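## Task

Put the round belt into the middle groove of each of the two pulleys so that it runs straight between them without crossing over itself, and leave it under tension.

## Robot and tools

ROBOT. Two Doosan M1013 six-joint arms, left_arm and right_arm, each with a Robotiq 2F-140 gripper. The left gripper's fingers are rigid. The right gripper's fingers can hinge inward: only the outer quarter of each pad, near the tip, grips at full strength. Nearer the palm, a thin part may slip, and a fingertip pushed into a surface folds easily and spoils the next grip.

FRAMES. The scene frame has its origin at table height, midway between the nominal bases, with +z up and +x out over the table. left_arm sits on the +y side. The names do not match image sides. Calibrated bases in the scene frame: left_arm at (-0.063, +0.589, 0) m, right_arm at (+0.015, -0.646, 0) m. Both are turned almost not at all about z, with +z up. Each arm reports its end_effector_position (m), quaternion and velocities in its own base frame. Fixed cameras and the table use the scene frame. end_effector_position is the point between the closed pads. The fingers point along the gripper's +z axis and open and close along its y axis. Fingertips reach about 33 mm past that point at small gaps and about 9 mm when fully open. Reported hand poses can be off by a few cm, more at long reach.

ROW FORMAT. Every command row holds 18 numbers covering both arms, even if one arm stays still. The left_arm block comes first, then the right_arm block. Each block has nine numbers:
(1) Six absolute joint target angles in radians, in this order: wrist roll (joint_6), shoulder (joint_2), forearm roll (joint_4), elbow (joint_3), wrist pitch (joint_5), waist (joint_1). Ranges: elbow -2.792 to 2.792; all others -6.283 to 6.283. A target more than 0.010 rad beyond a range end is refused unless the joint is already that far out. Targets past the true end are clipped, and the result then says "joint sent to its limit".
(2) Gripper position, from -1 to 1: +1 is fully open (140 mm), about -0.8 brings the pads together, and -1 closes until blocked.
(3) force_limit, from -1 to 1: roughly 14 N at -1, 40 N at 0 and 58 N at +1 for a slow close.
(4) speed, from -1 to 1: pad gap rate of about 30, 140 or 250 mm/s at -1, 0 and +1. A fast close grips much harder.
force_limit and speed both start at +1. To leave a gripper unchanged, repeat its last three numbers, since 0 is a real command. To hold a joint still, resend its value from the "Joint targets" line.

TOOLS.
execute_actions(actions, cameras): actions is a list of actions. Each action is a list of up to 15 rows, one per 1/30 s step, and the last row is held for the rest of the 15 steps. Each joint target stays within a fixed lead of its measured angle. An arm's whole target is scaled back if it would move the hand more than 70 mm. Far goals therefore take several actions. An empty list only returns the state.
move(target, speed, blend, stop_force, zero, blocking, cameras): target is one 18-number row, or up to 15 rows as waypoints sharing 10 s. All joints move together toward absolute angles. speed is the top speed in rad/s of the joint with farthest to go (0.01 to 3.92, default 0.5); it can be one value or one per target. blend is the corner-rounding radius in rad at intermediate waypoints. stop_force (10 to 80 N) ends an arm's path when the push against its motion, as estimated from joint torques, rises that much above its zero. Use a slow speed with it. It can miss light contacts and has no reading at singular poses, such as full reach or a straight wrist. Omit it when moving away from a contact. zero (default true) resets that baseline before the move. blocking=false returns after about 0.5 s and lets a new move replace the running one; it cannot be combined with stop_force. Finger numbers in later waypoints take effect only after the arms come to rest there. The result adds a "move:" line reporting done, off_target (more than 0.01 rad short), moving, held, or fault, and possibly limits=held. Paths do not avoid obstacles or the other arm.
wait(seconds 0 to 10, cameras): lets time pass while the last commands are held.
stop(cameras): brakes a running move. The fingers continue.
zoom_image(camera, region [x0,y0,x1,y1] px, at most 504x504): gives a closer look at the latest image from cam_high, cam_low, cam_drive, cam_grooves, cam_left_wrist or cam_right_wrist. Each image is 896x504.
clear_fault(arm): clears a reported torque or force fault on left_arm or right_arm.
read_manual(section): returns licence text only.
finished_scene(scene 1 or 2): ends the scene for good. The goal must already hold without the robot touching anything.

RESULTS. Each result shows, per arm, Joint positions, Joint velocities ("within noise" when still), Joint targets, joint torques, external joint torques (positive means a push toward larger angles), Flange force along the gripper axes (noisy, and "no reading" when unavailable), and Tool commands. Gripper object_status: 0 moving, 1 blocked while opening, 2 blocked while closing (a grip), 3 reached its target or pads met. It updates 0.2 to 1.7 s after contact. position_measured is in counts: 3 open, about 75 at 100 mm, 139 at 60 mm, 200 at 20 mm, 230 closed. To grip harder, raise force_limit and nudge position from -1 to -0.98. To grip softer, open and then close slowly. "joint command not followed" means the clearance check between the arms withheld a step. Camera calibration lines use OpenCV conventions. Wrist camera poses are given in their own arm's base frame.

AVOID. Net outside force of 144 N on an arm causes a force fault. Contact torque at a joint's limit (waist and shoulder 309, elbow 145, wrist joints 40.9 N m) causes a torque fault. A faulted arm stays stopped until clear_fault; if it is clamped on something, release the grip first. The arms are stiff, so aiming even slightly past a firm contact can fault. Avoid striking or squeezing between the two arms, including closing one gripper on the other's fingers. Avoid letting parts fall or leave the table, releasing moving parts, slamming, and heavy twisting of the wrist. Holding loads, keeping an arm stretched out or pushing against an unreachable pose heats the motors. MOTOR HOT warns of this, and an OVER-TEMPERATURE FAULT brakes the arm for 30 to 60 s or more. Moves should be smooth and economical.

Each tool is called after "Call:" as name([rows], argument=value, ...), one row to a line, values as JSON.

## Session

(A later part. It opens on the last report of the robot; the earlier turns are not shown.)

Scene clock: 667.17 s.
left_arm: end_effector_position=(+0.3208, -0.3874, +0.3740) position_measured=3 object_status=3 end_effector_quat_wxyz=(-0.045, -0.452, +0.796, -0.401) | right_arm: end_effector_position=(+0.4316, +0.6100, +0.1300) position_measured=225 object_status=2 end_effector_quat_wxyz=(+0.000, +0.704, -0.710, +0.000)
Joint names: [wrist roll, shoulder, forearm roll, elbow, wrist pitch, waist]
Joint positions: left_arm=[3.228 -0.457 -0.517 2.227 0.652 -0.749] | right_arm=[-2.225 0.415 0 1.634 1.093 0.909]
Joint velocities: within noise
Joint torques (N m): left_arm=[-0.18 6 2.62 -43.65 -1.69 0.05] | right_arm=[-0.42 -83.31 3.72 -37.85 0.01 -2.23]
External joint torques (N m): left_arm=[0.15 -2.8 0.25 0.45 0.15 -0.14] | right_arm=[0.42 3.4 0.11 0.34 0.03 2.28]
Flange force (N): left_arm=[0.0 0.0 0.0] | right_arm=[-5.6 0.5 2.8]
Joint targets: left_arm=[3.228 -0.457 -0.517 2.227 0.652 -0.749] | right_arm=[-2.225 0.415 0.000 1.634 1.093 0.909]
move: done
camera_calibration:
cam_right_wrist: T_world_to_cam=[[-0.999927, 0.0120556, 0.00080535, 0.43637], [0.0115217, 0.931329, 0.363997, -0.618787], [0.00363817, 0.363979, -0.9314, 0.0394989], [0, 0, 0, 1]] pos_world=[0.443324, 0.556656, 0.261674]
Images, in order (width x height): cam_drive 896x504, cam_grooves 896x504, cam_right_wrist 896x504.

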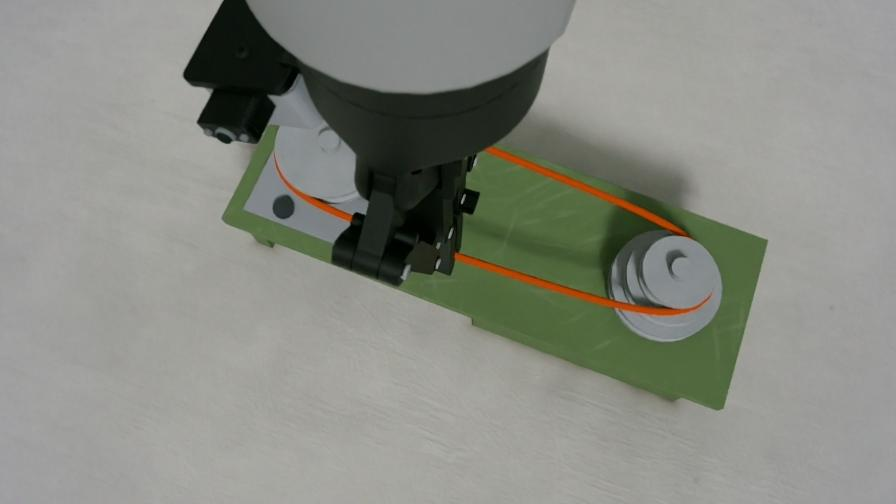

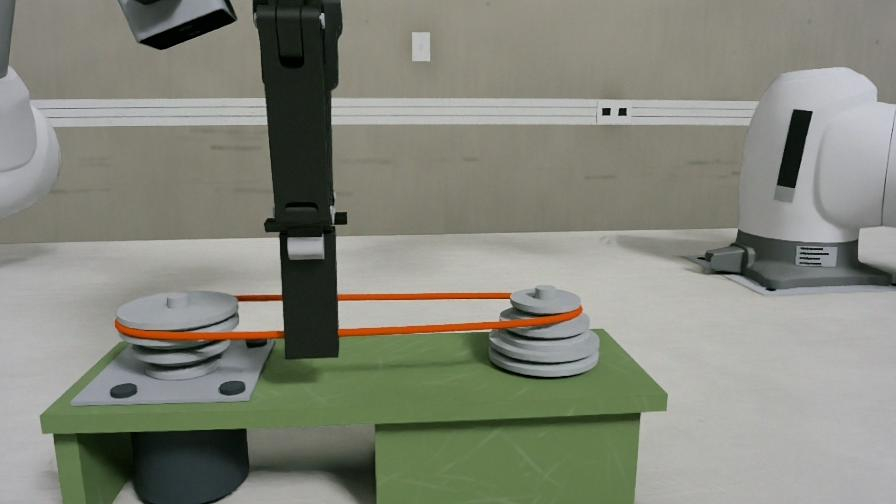

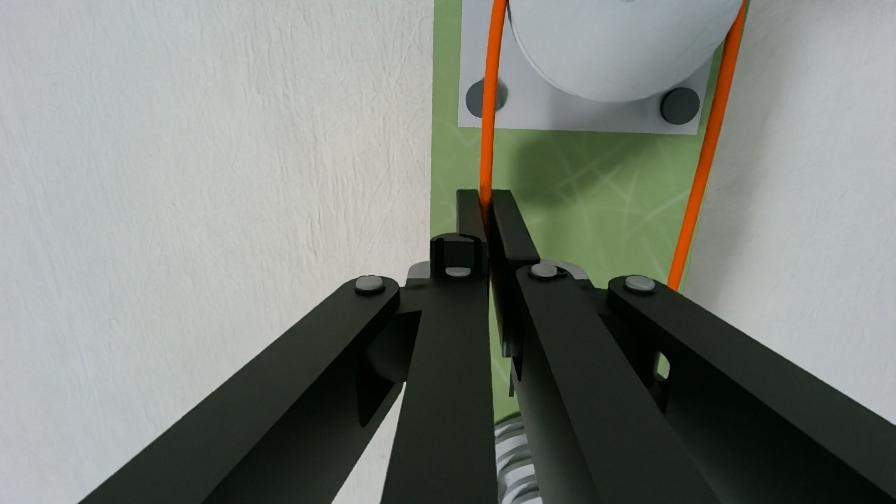

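Call:
move([
  [3.228,-0.457,-0.517,2.227,0.652,-0.749,1,1,1,-2.2248,0.4153,0.0,1.6337,1.0926,0.9088,-0.5,-1,-1],
  [3.228,-0.457,-0.517,2.227,0.652,-0.749,1,1,1,-2.1721,0.4915,0.0,1.5164,1.1338,0.9615,-0.5,-1,-1],
], speed=0.2, cameras=["cam_drive","cam_grooves","cam_right_wrist"])

Scene clock: 735.53 s.
left_arm: end_effector_position=(+0.3208, -0.3874, +0.3740) position_measured=3 object_status=3 end_effector_quat_wxyz=(-0.045, -0.452, +0.796, -0.401) | right_arm: end_effector_position=(+0.4298, +0.6650, +0.1301) position_measured=192 object_status=3 end_effector_quat_wxyz=(+0.000, +0.704, -0.710, +0.000)
Joint names: [wrist roll, shoulder, forearm roll, elbow, wrist pitch, waist]
Joint positions: left_arm=[3.228 -0.457 -0.517 2.227 0.652 -0.749] | right_arm=[-2.18 0.48 0 1.534 1.128 0.953]
Joint velocities: within noise
Joint torques (N m): left_arm=[-0.07 6.32 2.53 -44.05 -1.71 0.58] | right_arm=[-0.3 -90.73 3.77 -38.73 0.08 -2.4]
External joint torques (N m): left_arm=[0.04 -3.17 0.34 1.07 0.18 -0.45] | right_arm=[0.3 4.54 0.13 0.59 -0.06 2.5]
Flange force (N): left_arm=[0.0 0.0 0.0] | right_arm=[-6.4 0.1 3.8]
Joint targets: left_arm=[3.228 -0.457 -0.517 2.227 0.652 -0.749] | right_arm=[-2.180 0.480 0.000 1.534 1.127 0.953]
move: held (right_arm; a check stopped the path); path passed 1 of 2 targets; limits=held; right_arm: the elbow is farthest, 0.018 rad from its target
joint command not followed: on one or more control steps a check withheld the commanded joint targets of the right arm, and it was not sent them on those steps.
cause: the commanded joint targets, or the way to them, would bring a part of the robot too close to another arm (a part of this arm just beyond the forearm roll and the left arm's gripper, at the place that arm is still heading or pushing toward).
camera_calibration:
cam_right_wrist: T_world_to_cam=[[-0.999926, 0.0121141, 0.000932447, 0.433836], [0.0116233, 0.931409, 0.36379, -0.670121], [0.0035385, 0.363774, -0.931481, 0.019641], [0, 0, 0, 1]] pos_world=[0.441524, 0.611756, 0.261674]
Images, in order (width x height): cam_drive 896x504, cam_grooves 896x504, cam_right_wrist 896x504.

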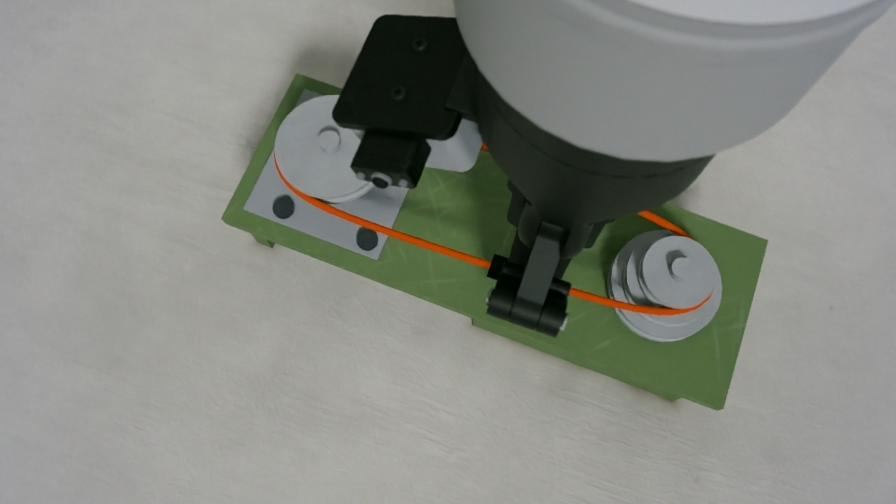

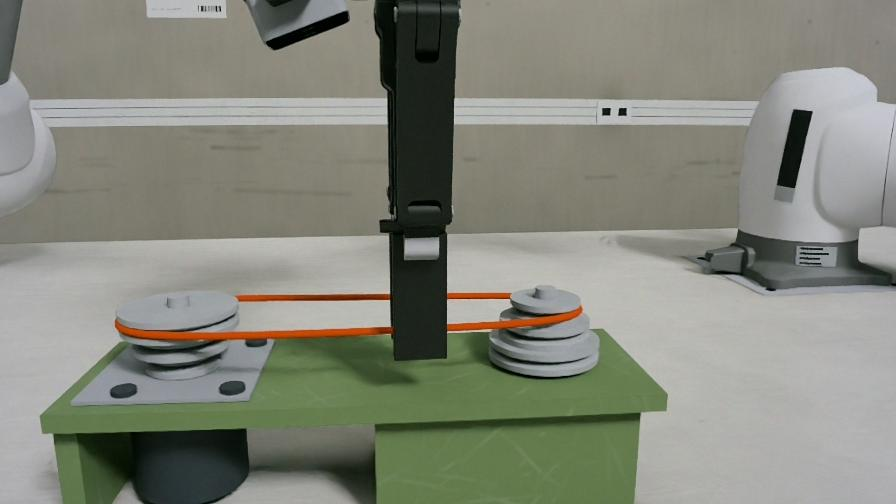

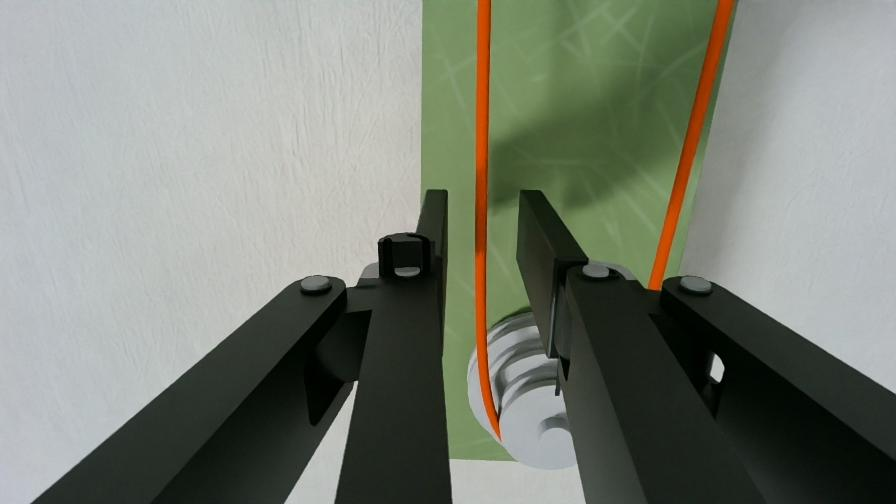

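Call:
move(target=[5.683,0.0331,0.0,1.7901,1.3184,-0.5985,1,1,1,-2.180,0.480,0.0,1.534,1.127,0.953,-0.5,-1,-1], speed=1.0, cameras=["cam_high","cam_left_wrist"])

Scene clock: 775.10 s.
left_arm: end_effector_position=(+0.3235, -0.3874, +0.3722) position_measured=3 object_status=3 end_effector_quat_wxyz=(-0.034, -0.429, +0.812, -0.394) | right_arm: end_effector_position=(+0.4299, +0.6650, +0.1301) position_measured=192 object_status=3 end_effector_quat_wxyz=(+0.000, +0.704, -0.710, +0.000)
Joint names: [wrist roll, shoulder, forearm roll, elbow, wrist pitch, waist]
Joint positions: left_arm=[3.282 -0.446 -0.506 2.217 0.667 -0.746] | right_arm=[-2.18 0.48 0 1.534 1.127 0.953]
Joint velocities: within noise
Joint torques (N m): left_arm=[-0.15 4.72 2.85 -43.7 -1.72 -0.04] | right_arm=[-0.38 -90.63 3.77 -38.5 0.09 -2.25]
External joint torques (N m): left_arm=[0.12 -2.46 0.04 0.67 0.21 0.02] | right_arm=[0.38 5.68 0.08 0.74 -0.06 2.02]
Flange force (N): left_arm=[0.0 0.0 0.0] | right_arm=[-7.3 -1.0 4.7]
Joint targets: left_arm=[3.282 -0.446 -0.506 2.217 0.667 -0.746] | right_arm=[-2.180 0.480 0.000 1.534 1.127 0.953]
move: held (left_arm; a check stopped the path); limits=held; left_arm: the wrist roll is farthest, 2.401 rad from its target
joint command not followed: on one or more control steps a check withheld the commanded joint targets of the left arm, and it was not sent them on those steps.
cause: the commanded joint targets, or the way to them, would bring a part of the robot too close to another arm (this arm's gripper and a part of the right arm just beyond the forearm roll, along the way the arms are being sent, or toward where that arm still pushes).
joint command not followed: on one or more control steps a check withheld the commanded joint targets of the right arm, and it was not sent them on those steps.
cause: the commanded joint targets, or the way to them, would bring a part of the robot too close to another arm (a part of this arm just beyond the forearm roll and the left arm's gripper, at the place that arm was heading or pushing toward when its own hold began).
camera_calibration:
cam_left_wrist: T_world_to_cam=[[-0.720001, 0.325813, -0.612735, 0.595231], [0.50631, 0.850458, -0.142728, 0.223901], [0.474603, -0.412998, -0.777293, 0.11807], [0, 0, 0, 1]] pos_world=[0.259168, -0.335589, 0.488451]
Images, in order (width x height): cam_high 896x504, cam_left_wrist 896x504.

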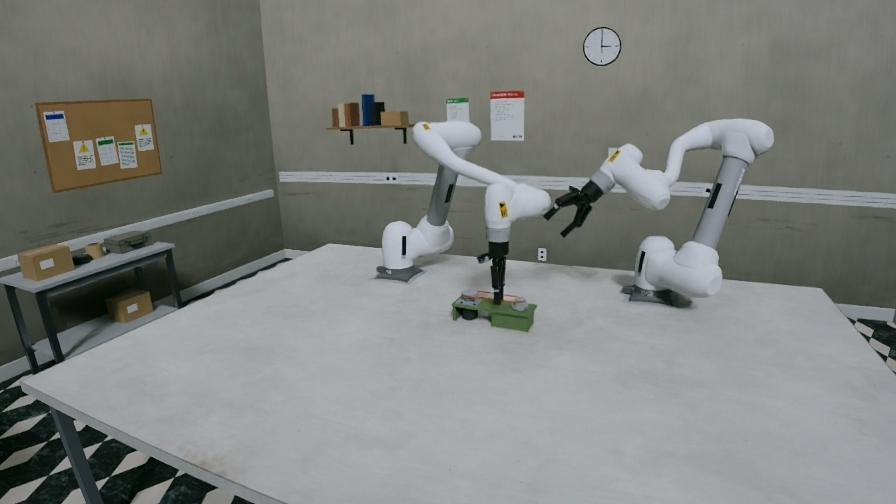

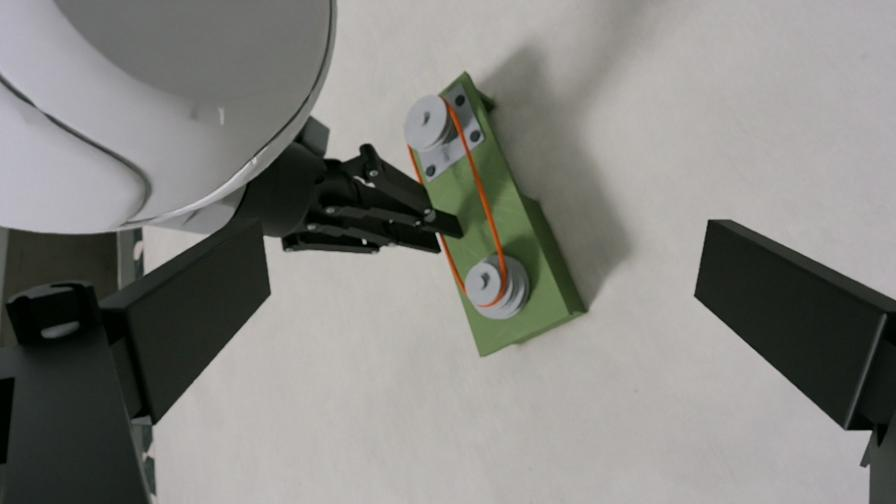

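Call:
move([
  [3.282,-0.80,-0.506,2.217,0.667,-0.70,1,1,1,-2.180,0.480,0.0,1.534,1.127,0.953,-0.5,-1,-1],
  [5.0,-0.35,0.0,1.9,1.55,-0.55,1,1,1,-2.180,0.480,0.0,1.534,1.127,0.953,-0.5,-1,-1],
  [5.683,0.0331,0.0,1.7901,1.3184,-0.5985,1,1,1,-2.180,0.480,0.0,1.534,1.127,0.953,-0.5,-1,-1],
], speed=0.9, blend=[0.1,0.2,0], cameras=["cam_high","cam_left_wrist"])

Scene clock: 785.80 s.
left_arm: end_effector_position=(+0.3234, -0.3874, +0.3725) position_measured=3 object_status=3 end_effector_quat_wxyz=(-0.034, -0.429, +0.812, -0.395) | right_arm: end_effector_position=(+0.4299, +0.6650, +0.1302) position_measured=192 object_status=3 end_effector_quat_wxyz=(+0.000, +0.704, -0.710, +0.000)
Joint names: [wrist roll, shoulder, forearm roll, elbow, wrist pitch, waist]
Joint positions: left_arm=[3.282 -0.447 -0.506 2.217 0.667 -0.746] | right_arm=[-2.18 0.48 0 1.534 1.127 0.953]
Joint velocities: within noise
Joint torques (N m): left_arm=[-0.16 4.99 2.47 -43.87 -1.64 0.59] | right_arm=[-0.38 -90.58 3.8 -38.55 0.08 -2.24]
External joint torques (N m): left_arm=[0.13 -2.74 0.42 0.78 0.13 -0.63] | right_arm=[0.38 4.96 0.08 0.62 -0.05 2.35]
Flange force (N): left_arm=[0.0 0.0 0.0] | right_arm=[-6.9 -0.3 4.1]
Joint targets: left_arm=[3.282 -0.447 -0.506 2.217 0.667 -0.746] | right_arm=[-2.180 0.480 0.000 1.534 1.127 0.953]
move: held (left_arm; a check stopped the path); path passed 0 of 3 targets; limits=held; left_arm: the wrist roll is farthest, 2.401 rad from its target
joint command not followed: on one or more control steps a check withheld the commanded joint targets of the left arm, and it was not sent them on those steps.
cause: the commanded joint targets, or the way to them, would bring a part of the robot too close to another arm (this arm's gripper and a part of the right arm just beyond the forearm roll, along the way the arms are being sent, or toward where that arm still pushes).
camera_calibration:
cam_left_wrist: T_world_to_cam=[[-0.719743, 0.325645, -0.613128, 0.595412], [0.506412, 0.850383, -0.142813, 0.223985], [0.474887, -0.413284, -0.776968, 0.118022], [0, 0, 0, 1]] pos_world=[0.259068, -0.335589, 0.488751]
Images, in order (width x height): cam_high 896x504, cam_left_wrist 896x504.

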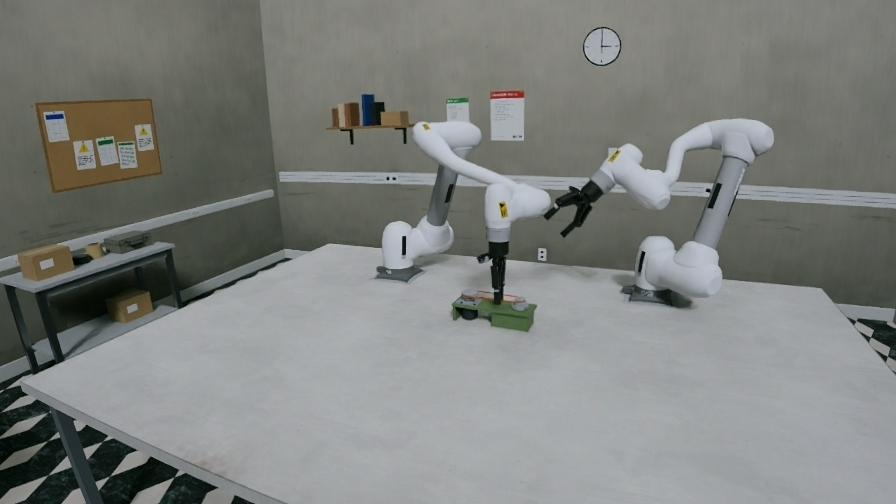

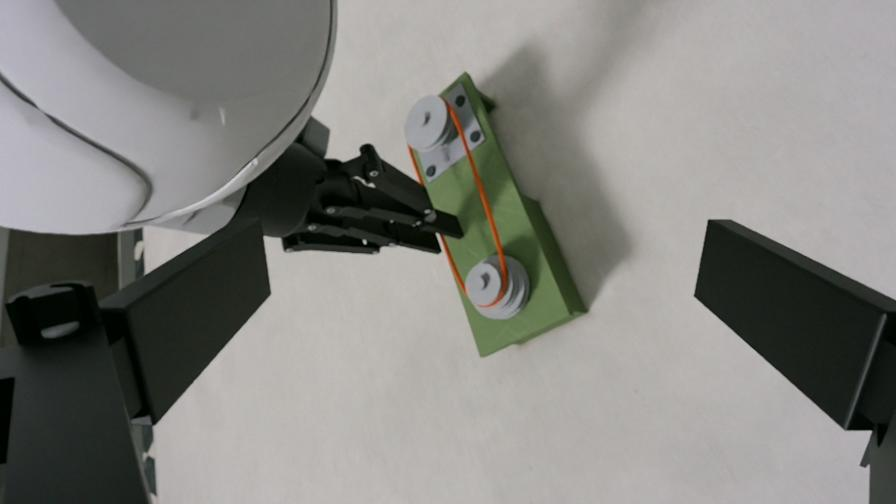

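Call:
move([
  [3.282,-0.447,-0.506,2.217,0.667,-0.746,1,1,1,-2.2331,0.4036,0.0,1.6512,1.0867,0.9005,-0.5,-1,-1],
], speed=0.3, cameras=["cam_left_wrist"])

Call:
move([
  [3.282,-0.80,-0.506,2.217,0.667,-0.70,1,1,1,-2.2331,0.4036,0.0,1.6512,1.0867,0.9005,-0.5,-1,-1],
  [5.0,-0.35,0.0,1.9,1.55,-0.55,1,1,1,-2.2331,0.4036,0.0,1.6512,1.0867,0.9005,-0.5,-1,-1],
  [5.683,0.0331,0.0,1.7901,1.3184,-0.5985,1,1,1,-2.2331,0.4036,0.0,1.6512,1.0867,0.9005,-0.5,-1,-1],
], speed=0.9, blend=[0.1,0.2,0], cameras=["cam_high","cam_left_wrist"])

Scene clock: 797.07 s.
left_arm: end_effector_position=(+0.3233, -0.3875, +0.3729) position_measured=3 object_status=3 end_effector_quat_wxyz=(-0.034, -0.428, +0.812, -0.395) | right_arm: end_effector_position=(+0.4316, +0.6000, +0.1300) position_measured=192 object_status=3 end_effector_quat_wxyz=(+0.000, +0.704, -0.710, +0.000)
Joint names: [wrist roll, shoulder, forearm roll, elbow, wrist pitch, waist]
Joint positions: left_arm=[3.282 -0.447 -0.506 2.217 0.667 -0.746] | right_arm=[-2.233 0.404 0 1.651 1.087 0.901]
Joint velocities: within noise
Joint torques (N m): left_arm=[0 5.34 2.53 -43.72 -1.64 0.05] | right_arm=[-0.39 -82.38 3.7 -37.61 0.02 -2.44]
External joint torques (N m): left_arm=[-0.03 -3.2 0.38 0.36 0.11 -0.03] | right_arm=[0.39 5.09 0.07 0.71 0.01 2.46]
Flange force (N): left_arm=[0.0 0.0 0.0] | right_arm=[-7.1 -0.3 4.4]
Joint targets: left_arm=[3.282 -0.447 -0.506 2.217 0.667 -0.746] | right_arm=[-2.233 0.404 0.000 1.651 1.087 0.900]
move: done
camera_calibration:
cam_left_wrist: T_world_to_cam=[[-0.719436, 0.325904, -0.61335, 0.595568], [0.506942, 0.850044, -0.142951, 0.223945], [0.474787, -0.413777, -0.776767, 0.118112], [0, 0, 0, 1]] pos_world=[0.258868, -0.335589, 0.48905]
Images, in order (width x height): cam_left_wrist 896x504.

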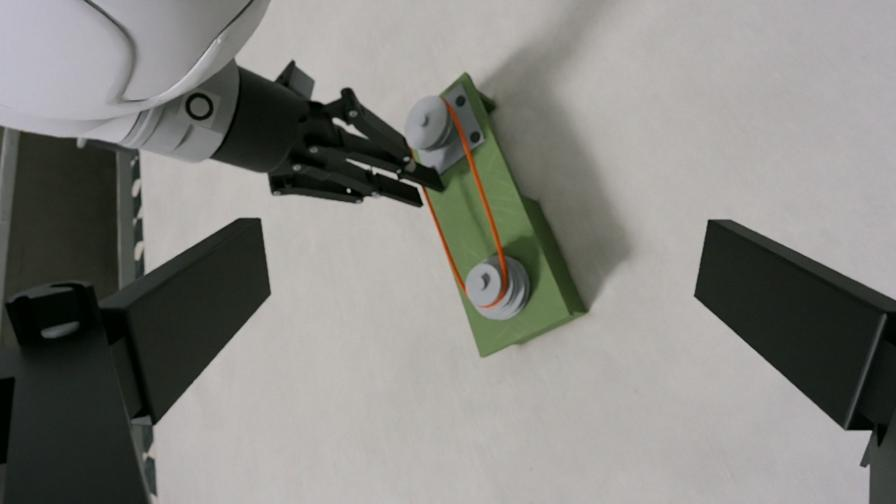

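Scene clock: 800.60 s.
left_arm: end_effector_position=(+0.4836, -0.2880, +0.3001) position_measured=3 object_status=3 end_effector_quat_wxyz=(+0.000, +0.707, +0.708, +0.000) | right_arm: end_effector_position=(+0.4316, +0.6000, +0.1300) position_measured=192 object_status=3 end_effector_quat_wxyz=(+0.000, +0.704, -0.710, +0.000)
Joint names: [wrist roll, shoulder, forearm roll, elbow, wrist pitch, waist]
Joint positions: left_arm=[5.683 0.033 0 1.79 1.318 -0.599] | right_arm=[-2.233 0.404 0 1.651 1.087 0.9]
Joint velocities: within noise
Joint torques (N m): left_arm=[-0.06 -39.97 4.02 -41.35 -0.08 0.24] | right_arm=[-0.39 -82.3 3.64 -37.78 0.06 -2.32]
External joint torques (N m): left_arm=[0.06 -4.53 0.23 0.32 0.1 -0.36] | right_arm=[0.39 4.31 0.16 0.58 -0.03 2.28]
Flange force (N): left_arm=[3.6 -7.0 -1.6] | right_arm=[-6.2 0.0 3.8]
Joint targets: left_arm=[5.683 0.033 0.000 1.790 1.318 -0.599] | right_arm=[-2.233 0.404 0.000 1.651 1.087 0.900]
move: done
camera_calibration:
cam_left_wrist: T_world_to_cam=[[0.999991, -0.00395423, 0.00170951, -0.477224], [-0.0042962, -0.944657, 0.328032, -0.363287], [0.00031779, -0.328037, -0.944665, 0.331157], [0, 0, 0, 1]] pos_world=[0.475554, -0.236438, 0.432818]
Images, in order (width x height): cam_high 896x504, cam_left_wrist 896x504.

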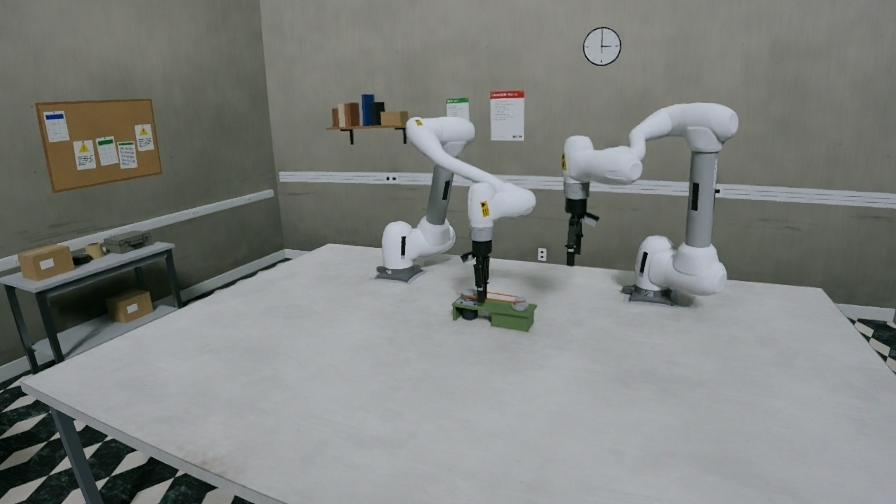

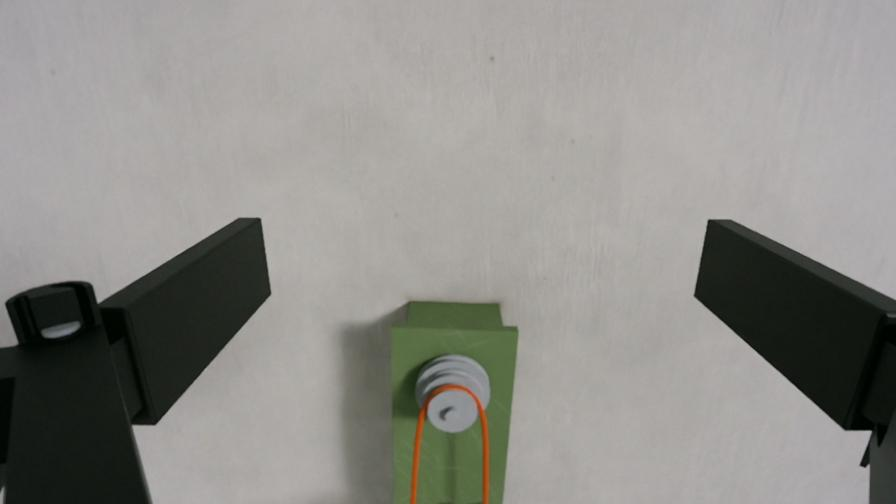

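Call:
move([
  [5.683,0.0331,0.0,1.7901,1.3184,-0.5985,1,1,1,-2.1721,0.4915,0.0,1.5164,1.1338,0.9615,-0.5,-1,-1],
  [5.683,0.0331,0.0,1.7901,1.3184,-0.5985,1,1,1,-2.1721,0.4915,0.0,1.5164,1.1338,0.9615,-1,-1,-1],
], speed=0.3, cameras=["cam_drive","cam_grooves","cam_right_wrist","cam_left_wrist"])

Scene clock: 826.60 s.
left_arm: end_effector_position=(+0.4836, -0.2880, +0.3000) position_measured=3 object_status=3 end_effector_quat_wxyz=(+0.000, +0.707, +0.708, +0.000) | right_arm: end_effector_position=(+0.4290, +0.6750, +0.1300) position_measured=225 object_status=2 end_effector_quat_wxyz=(+0.000, +0.704, -0.710, +0.000)
Joint names: [wrist roll, shoulder, forearm roll, elbow, wrist pitch, waist]
Joint positions: left_arm=[5.683 0.033 0 1.79 1.318 -0.599] | right_arm=[-2.172 0.492 0 1.516 1.134 0.961]
Joint velocities: within noise
Joint torques (N m): left_arm=[-0.06 -39.3 3.97 -41.21 -0.09 0.44] | right_arm=[-0.38 -91.99 3.78 -38.61 0.08 -2.07]
External joint torques (N m): left_arm=[0.06 -5.33 0.3 0.08 0.11 -0.39] | right_arm=[0.38 5.25 0.11 0.56 -0.05 2.05]
Flange force (N): left_arm=[4.0 -7.8 -2.3] | right_arm=[-7.1 -0.9 4.2]
Joint targets: left_arm=[5.683 0.033 0.000 1.790 1.318 -0.599] | right_arm=[-2.172 0.492 0.000 1.516 1.134 0.961]
move: done
camera_calibration:
cam_left_wrist: T_world_to_cam=[[0.999991, -0.00395279, 0.00170901, -0.477223], [-0.00429468, -0.944657, 0.328032, -0.363288], [0.000317783, -0.328037, -0.944665, 0.331157], [0, 0, 0, 1]] pos_world=[0.475554, -0.236438, 0.432818]
cam_right_wrist: T_world_to_cam=[[-0.999926, 0.0121494, 0.000839288, 0.432919], [0.0116217, 0.931361, 0.363911, -0.679298], [0.00363961, 0.363894, -0.931433, 0.0158179], [0, 0, 0, 1]] pos_world=[0.440724, 0.621656, 0.261574]
Images, in order (width x height): cam_drive 896x504, cam_grooves 896x504, cam_left_wrist 896x504, cam_right_wrist 896x504.

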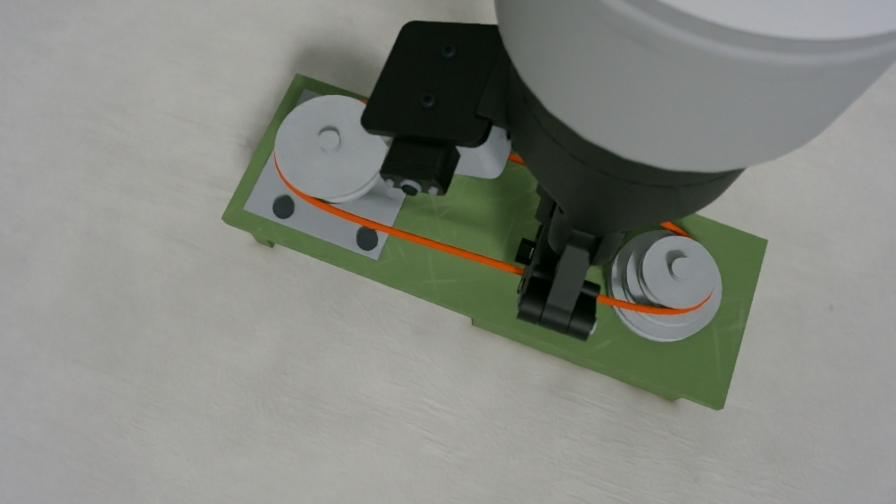

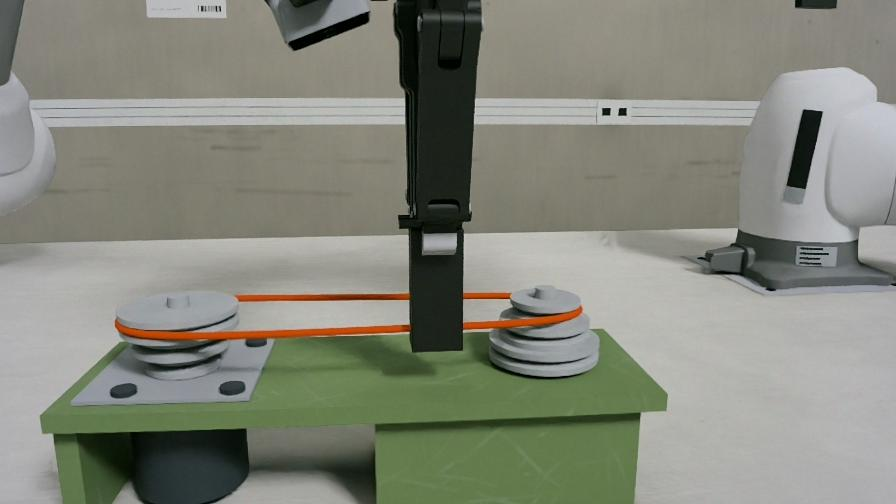

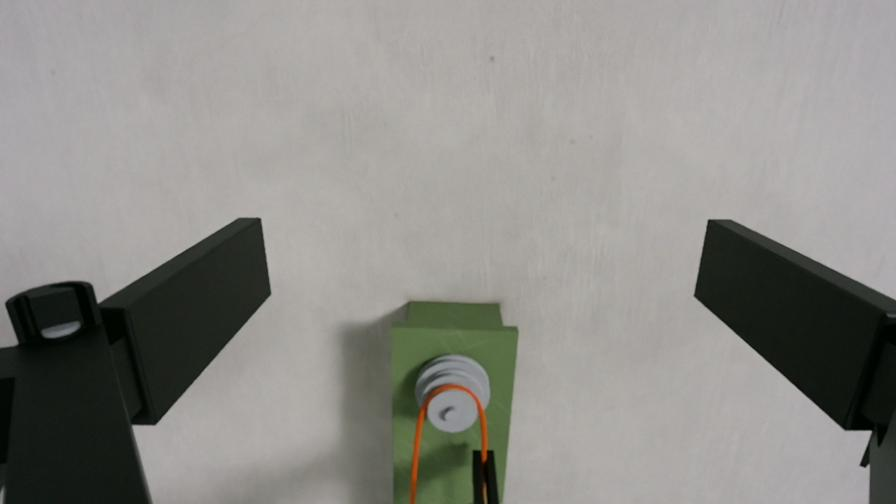

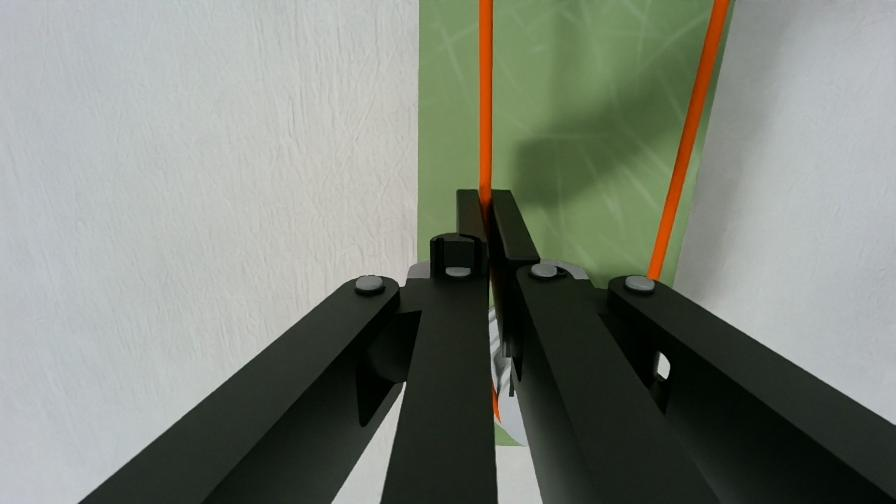

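Call:
move([
  [5.683,0.0331,0.0,1.7901,1.3184,-0.5985,1,1,1,-2.1877,0.4785,0.0,1.5666,1.0964,0.9458,-1,-1,-1],
  [5.683,0.0331,0.0,1.7901,1.3184,-0.5985,1,1,1,-2.2120,0.4476,0.0,1.6250,1.0690,0.9216,-1,-1,-1],
], speed=0.08, blend=[0.01,0], cameras=["cam_drive","cam_grooves","cam_right_wrist","cam_left_wrist"])

Scene clock: 832.53 s.
left_arm: end_effector_position=(+0.4836, -0.2880, +0.3000) position_measured=3 object_status=3 end_effector_quat_wxyz=(+0.000, +0.707, +0.708, +0.000) | right_arm: end_effector_position=(+0.4310, +0.6250, +0.1100) position_measured=225 object_status=2 end_effector_quat_wxyz=(+0.000, +0.704, -0.710, +0.000)
Joint names: [wrist roll, shoulder, forearm roll, elbow, wrist pitch, waist]
Joint positions: left_arm=[5.683 0.033 0 1.79 1.318 -0.599] | right_arm=[-2.212 0.448 0 1.625 1.069 0.922]
Joint velocities: within noise
Joint torques (N m): left_arm=[-0.13 -39.85 3.97 -41.56 -0.1 0.62] | right_arm=[-0.32 -85.11 3.57 -36.63 0.12 -2.63]
External joint torques (N m): left_arm=[0.13 -4.73 0.29 0.5 0.13 -0.65] | right_arm=[0.32 2.98 0.21 -0.36 -0.09 2.83]
Flange force (N): left_arm=[3.5 -7.7 -1.5] | right_arm=[-6.6 0.5 2.2]
Joint targets: left_arm=[5.683 0.033 0.000 1.790 1.318 -0.599] | right_arm=[-2.212 0.448 0.000 1.625 1.069 0.922]
move: done
camera_calibration:
cam_left_wrist: T_world_to_cam=[[0.999991, -0.00395279, 0.00170901, -0.477223], [-0.00429468, -0.944657, 0.328032, -0.363288], [0.000317783, -0.328037, -0.944665, 0.331157], [0, 0, 0, 1]] pos_world=[0.475554, -0.236438, 0.432818]
cam_right_wrist: T_world_to_cam=[[-0.999927, 0.0120556, 0.00080535, 0.435605], [0.0115217, 0.931329, 0.363997, -0.625433], [0.00363817, 0.363979, -0.9314, 0.0153202], [0, 0, 0, 1]] pos_world=[0.442724, 0.571656, 0.241574]
Images, in order (width x height): cam_drive 896x504, cam_grooves 896x504, cam_left_wrist 896x504, cam_right_wrist 896x504.

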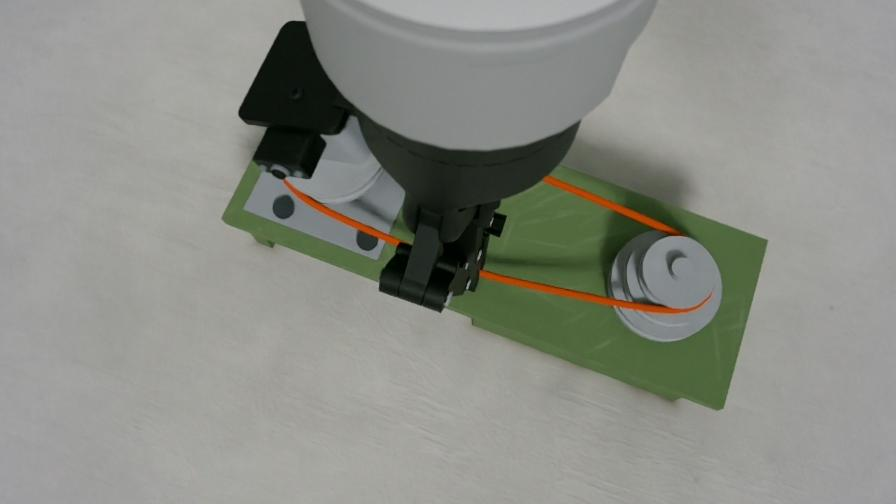

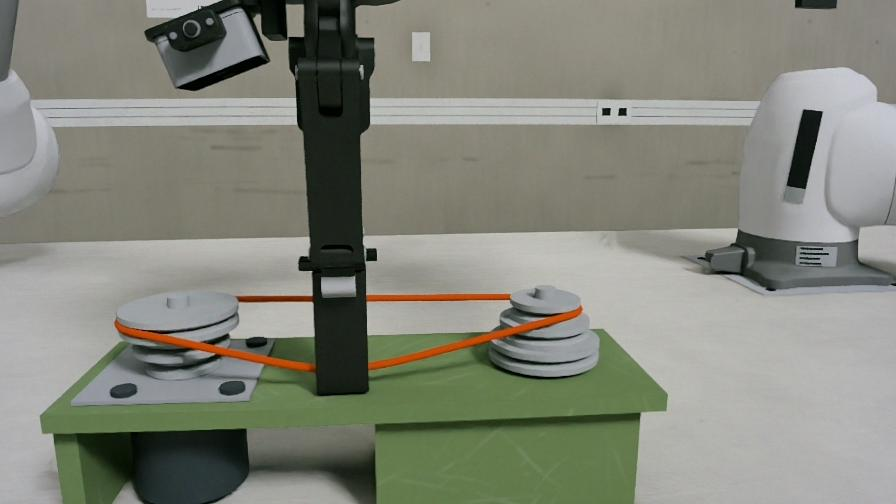

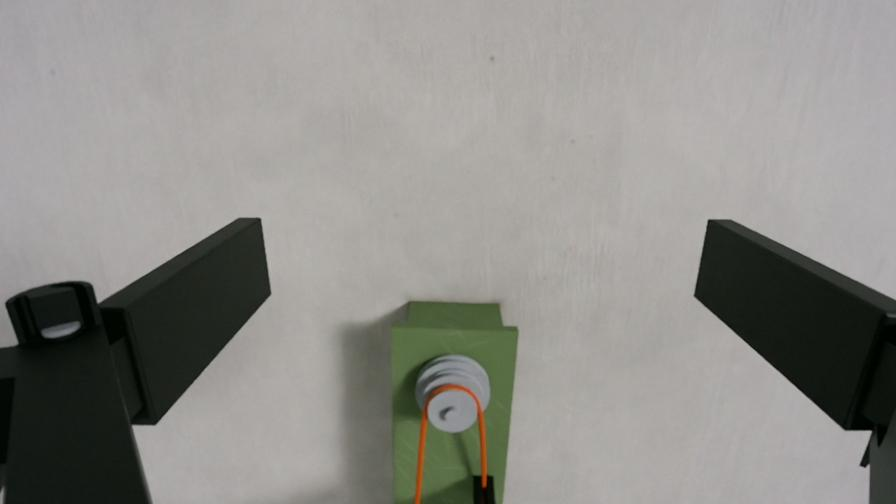

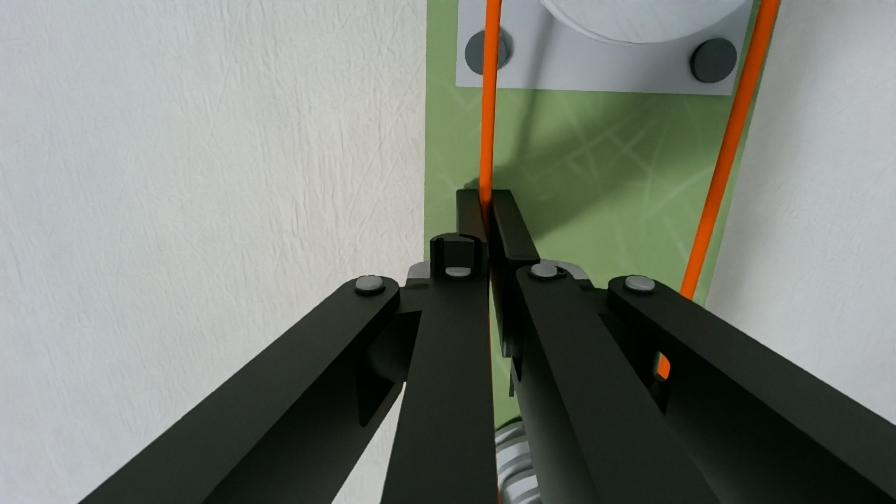

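Call:
zoom_image(camera="cam_grooves", region=[90, 270, 330, 405])

Call:
zoom_image(camera="cam_grooves", region=[460, 270, 640, 390])

Scaled by 2.100 from the camera's 896x504 image, which has a finer 1280x720 frame.

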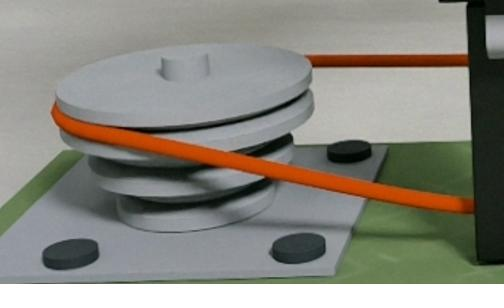

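Scaled by 2.800 from the camera's 896x504 image, which has a finer 1280x720 frame.

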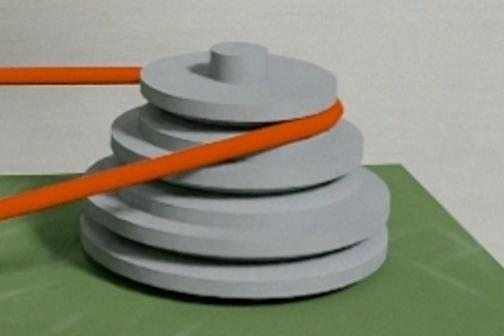

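Call:
move(target=[5.683,0.0331,0.0,1.7901,1.3184,-0.5985,1,1,1,-2.2331,0.4192,0.0,1.6686,1.0538,0.9005,-1,-1,-1], speed=0.06, cameras=["cam_drive","cam_grooves","cam_right_wrist","cam_left_wrist"])

Call:
zoom_image(camera="cam_grooves", region=[90, 270, 330, 405])

Scene clock: 840.20 s.
left_arm: end_effector_position=(+0.4836, -0.2880, +0.3000) position_measured=3 object_status=3 end_effector_quat_wxyz=(+0.000, +0.707, +0.708, +0.000) | right_arm: end_effector_position=(+0.4316, +0.6000, +0.1100) position_measured=225 object_status=2 end_effector_quat_wxyz=(+0.000, +0.704, -0.710, +0.000)
Joint names: [wrist roll, shoulder, forearm roll, elbow, wrist pitch, waist]
Joint positions: left_arm=[5.683 0.033 0 1.79 1.318 -0.599] | right_arm=[-2.233 0.419 0 1.669 1.054 0.9]
Joint velocities: within noise
Joint torques (N m): left_arm=[0 -39.5 3.93 -41.76 -0.23 -0.1] | right_arm=[-0.37 -82.07 3.5 -36.22 0.13 -2.86]
External joint torques (N m): left_arm=[0 -5.21 0.34 0.6 0.24 0.31] | right_arm=[0.37 2.71 0.25 -0.46 -0.09 2.95]
Flange force (N): left_arm=[5.2 -7.7 -1.7] | right_arm=[-6.6 0.8 1.9]
Joint targets: left_arm=[5.683 0.033 0.000 1.790 1.318 -0.599] | right_arm=[-2.233 0.419 0.000 1.669 1.054 0.900]
move: done
camera_calibration:
cam_left_wrist: T_world_to_cam=[[0.999991, -0.00395279, 0.00170901, -0.477223], [-0.00429468, -0.944657, 0.328032, -0.363288], [0.000317783, -0.328037, -0.944665, 0.331157], [0, 0, 0, 1]] pos_world=[0.475554, -0.236438, 0.432818]
cam_right_wrist: T_world_to_cam=[[-0.999927, 0.0120556, 0.00080535, 0.436507], [0.0115217, 0.931329, 0.363997, -0.602157], [0.00363817, 0.363979, -0.9314, 0.0244175], [0, 0, 0, 1]] pos_world=[0.443324, 0.546656, 0.241574]
Images, in order (width x height): cam_drive 896x504, cam_grooves 896x504, cam_left_wrist 896x504, cam_right_wrist 896x504.

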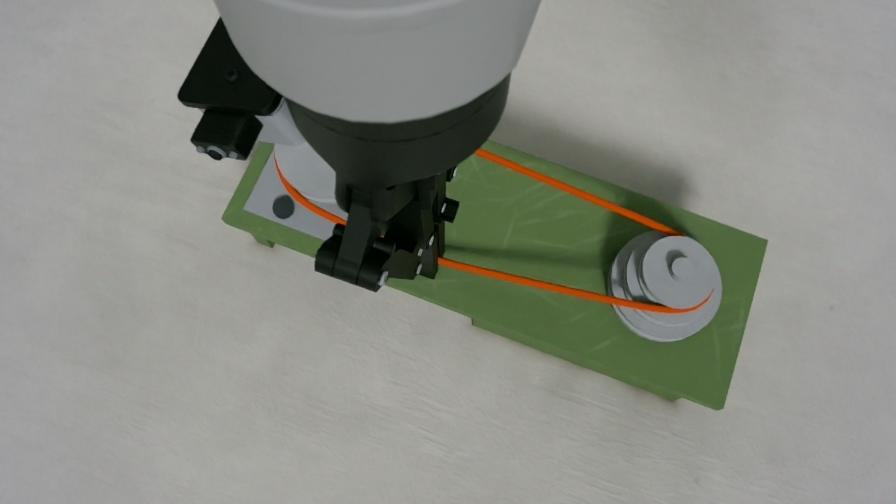

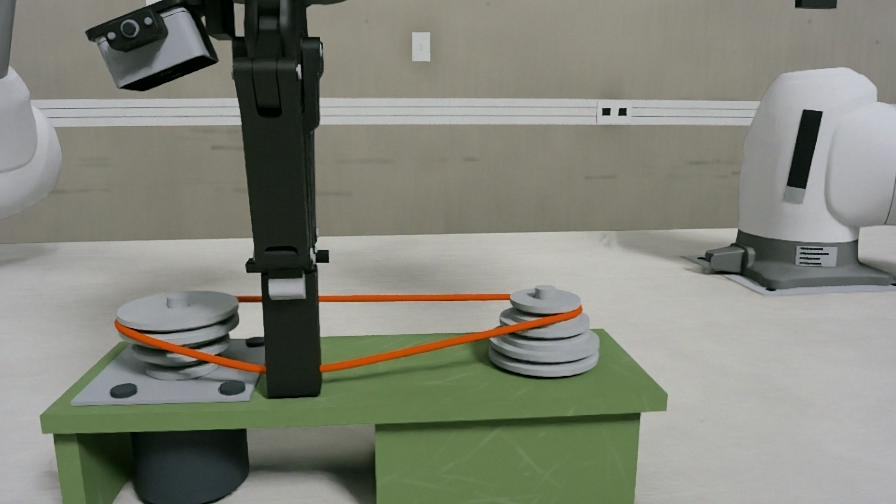

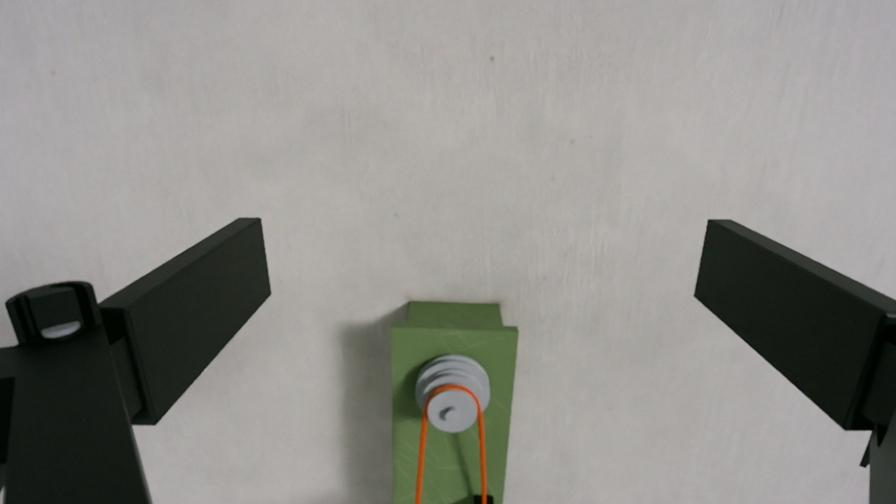

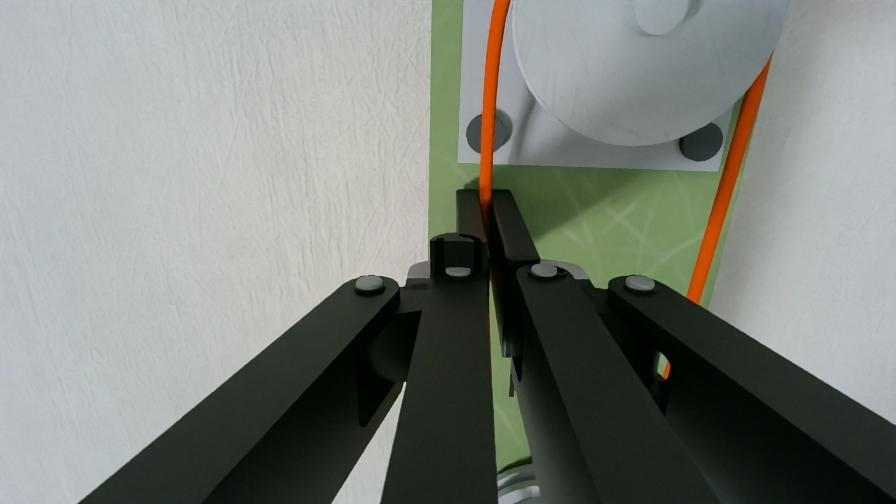

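Scaled by 2.100 from the camera's 896x504 image, which has a finer 1280x720 frame.

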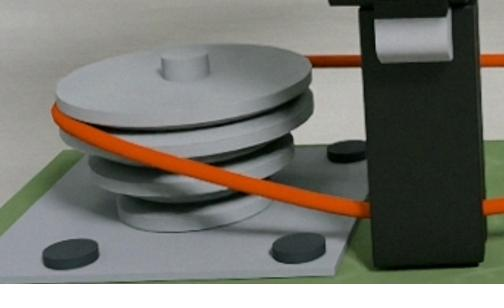

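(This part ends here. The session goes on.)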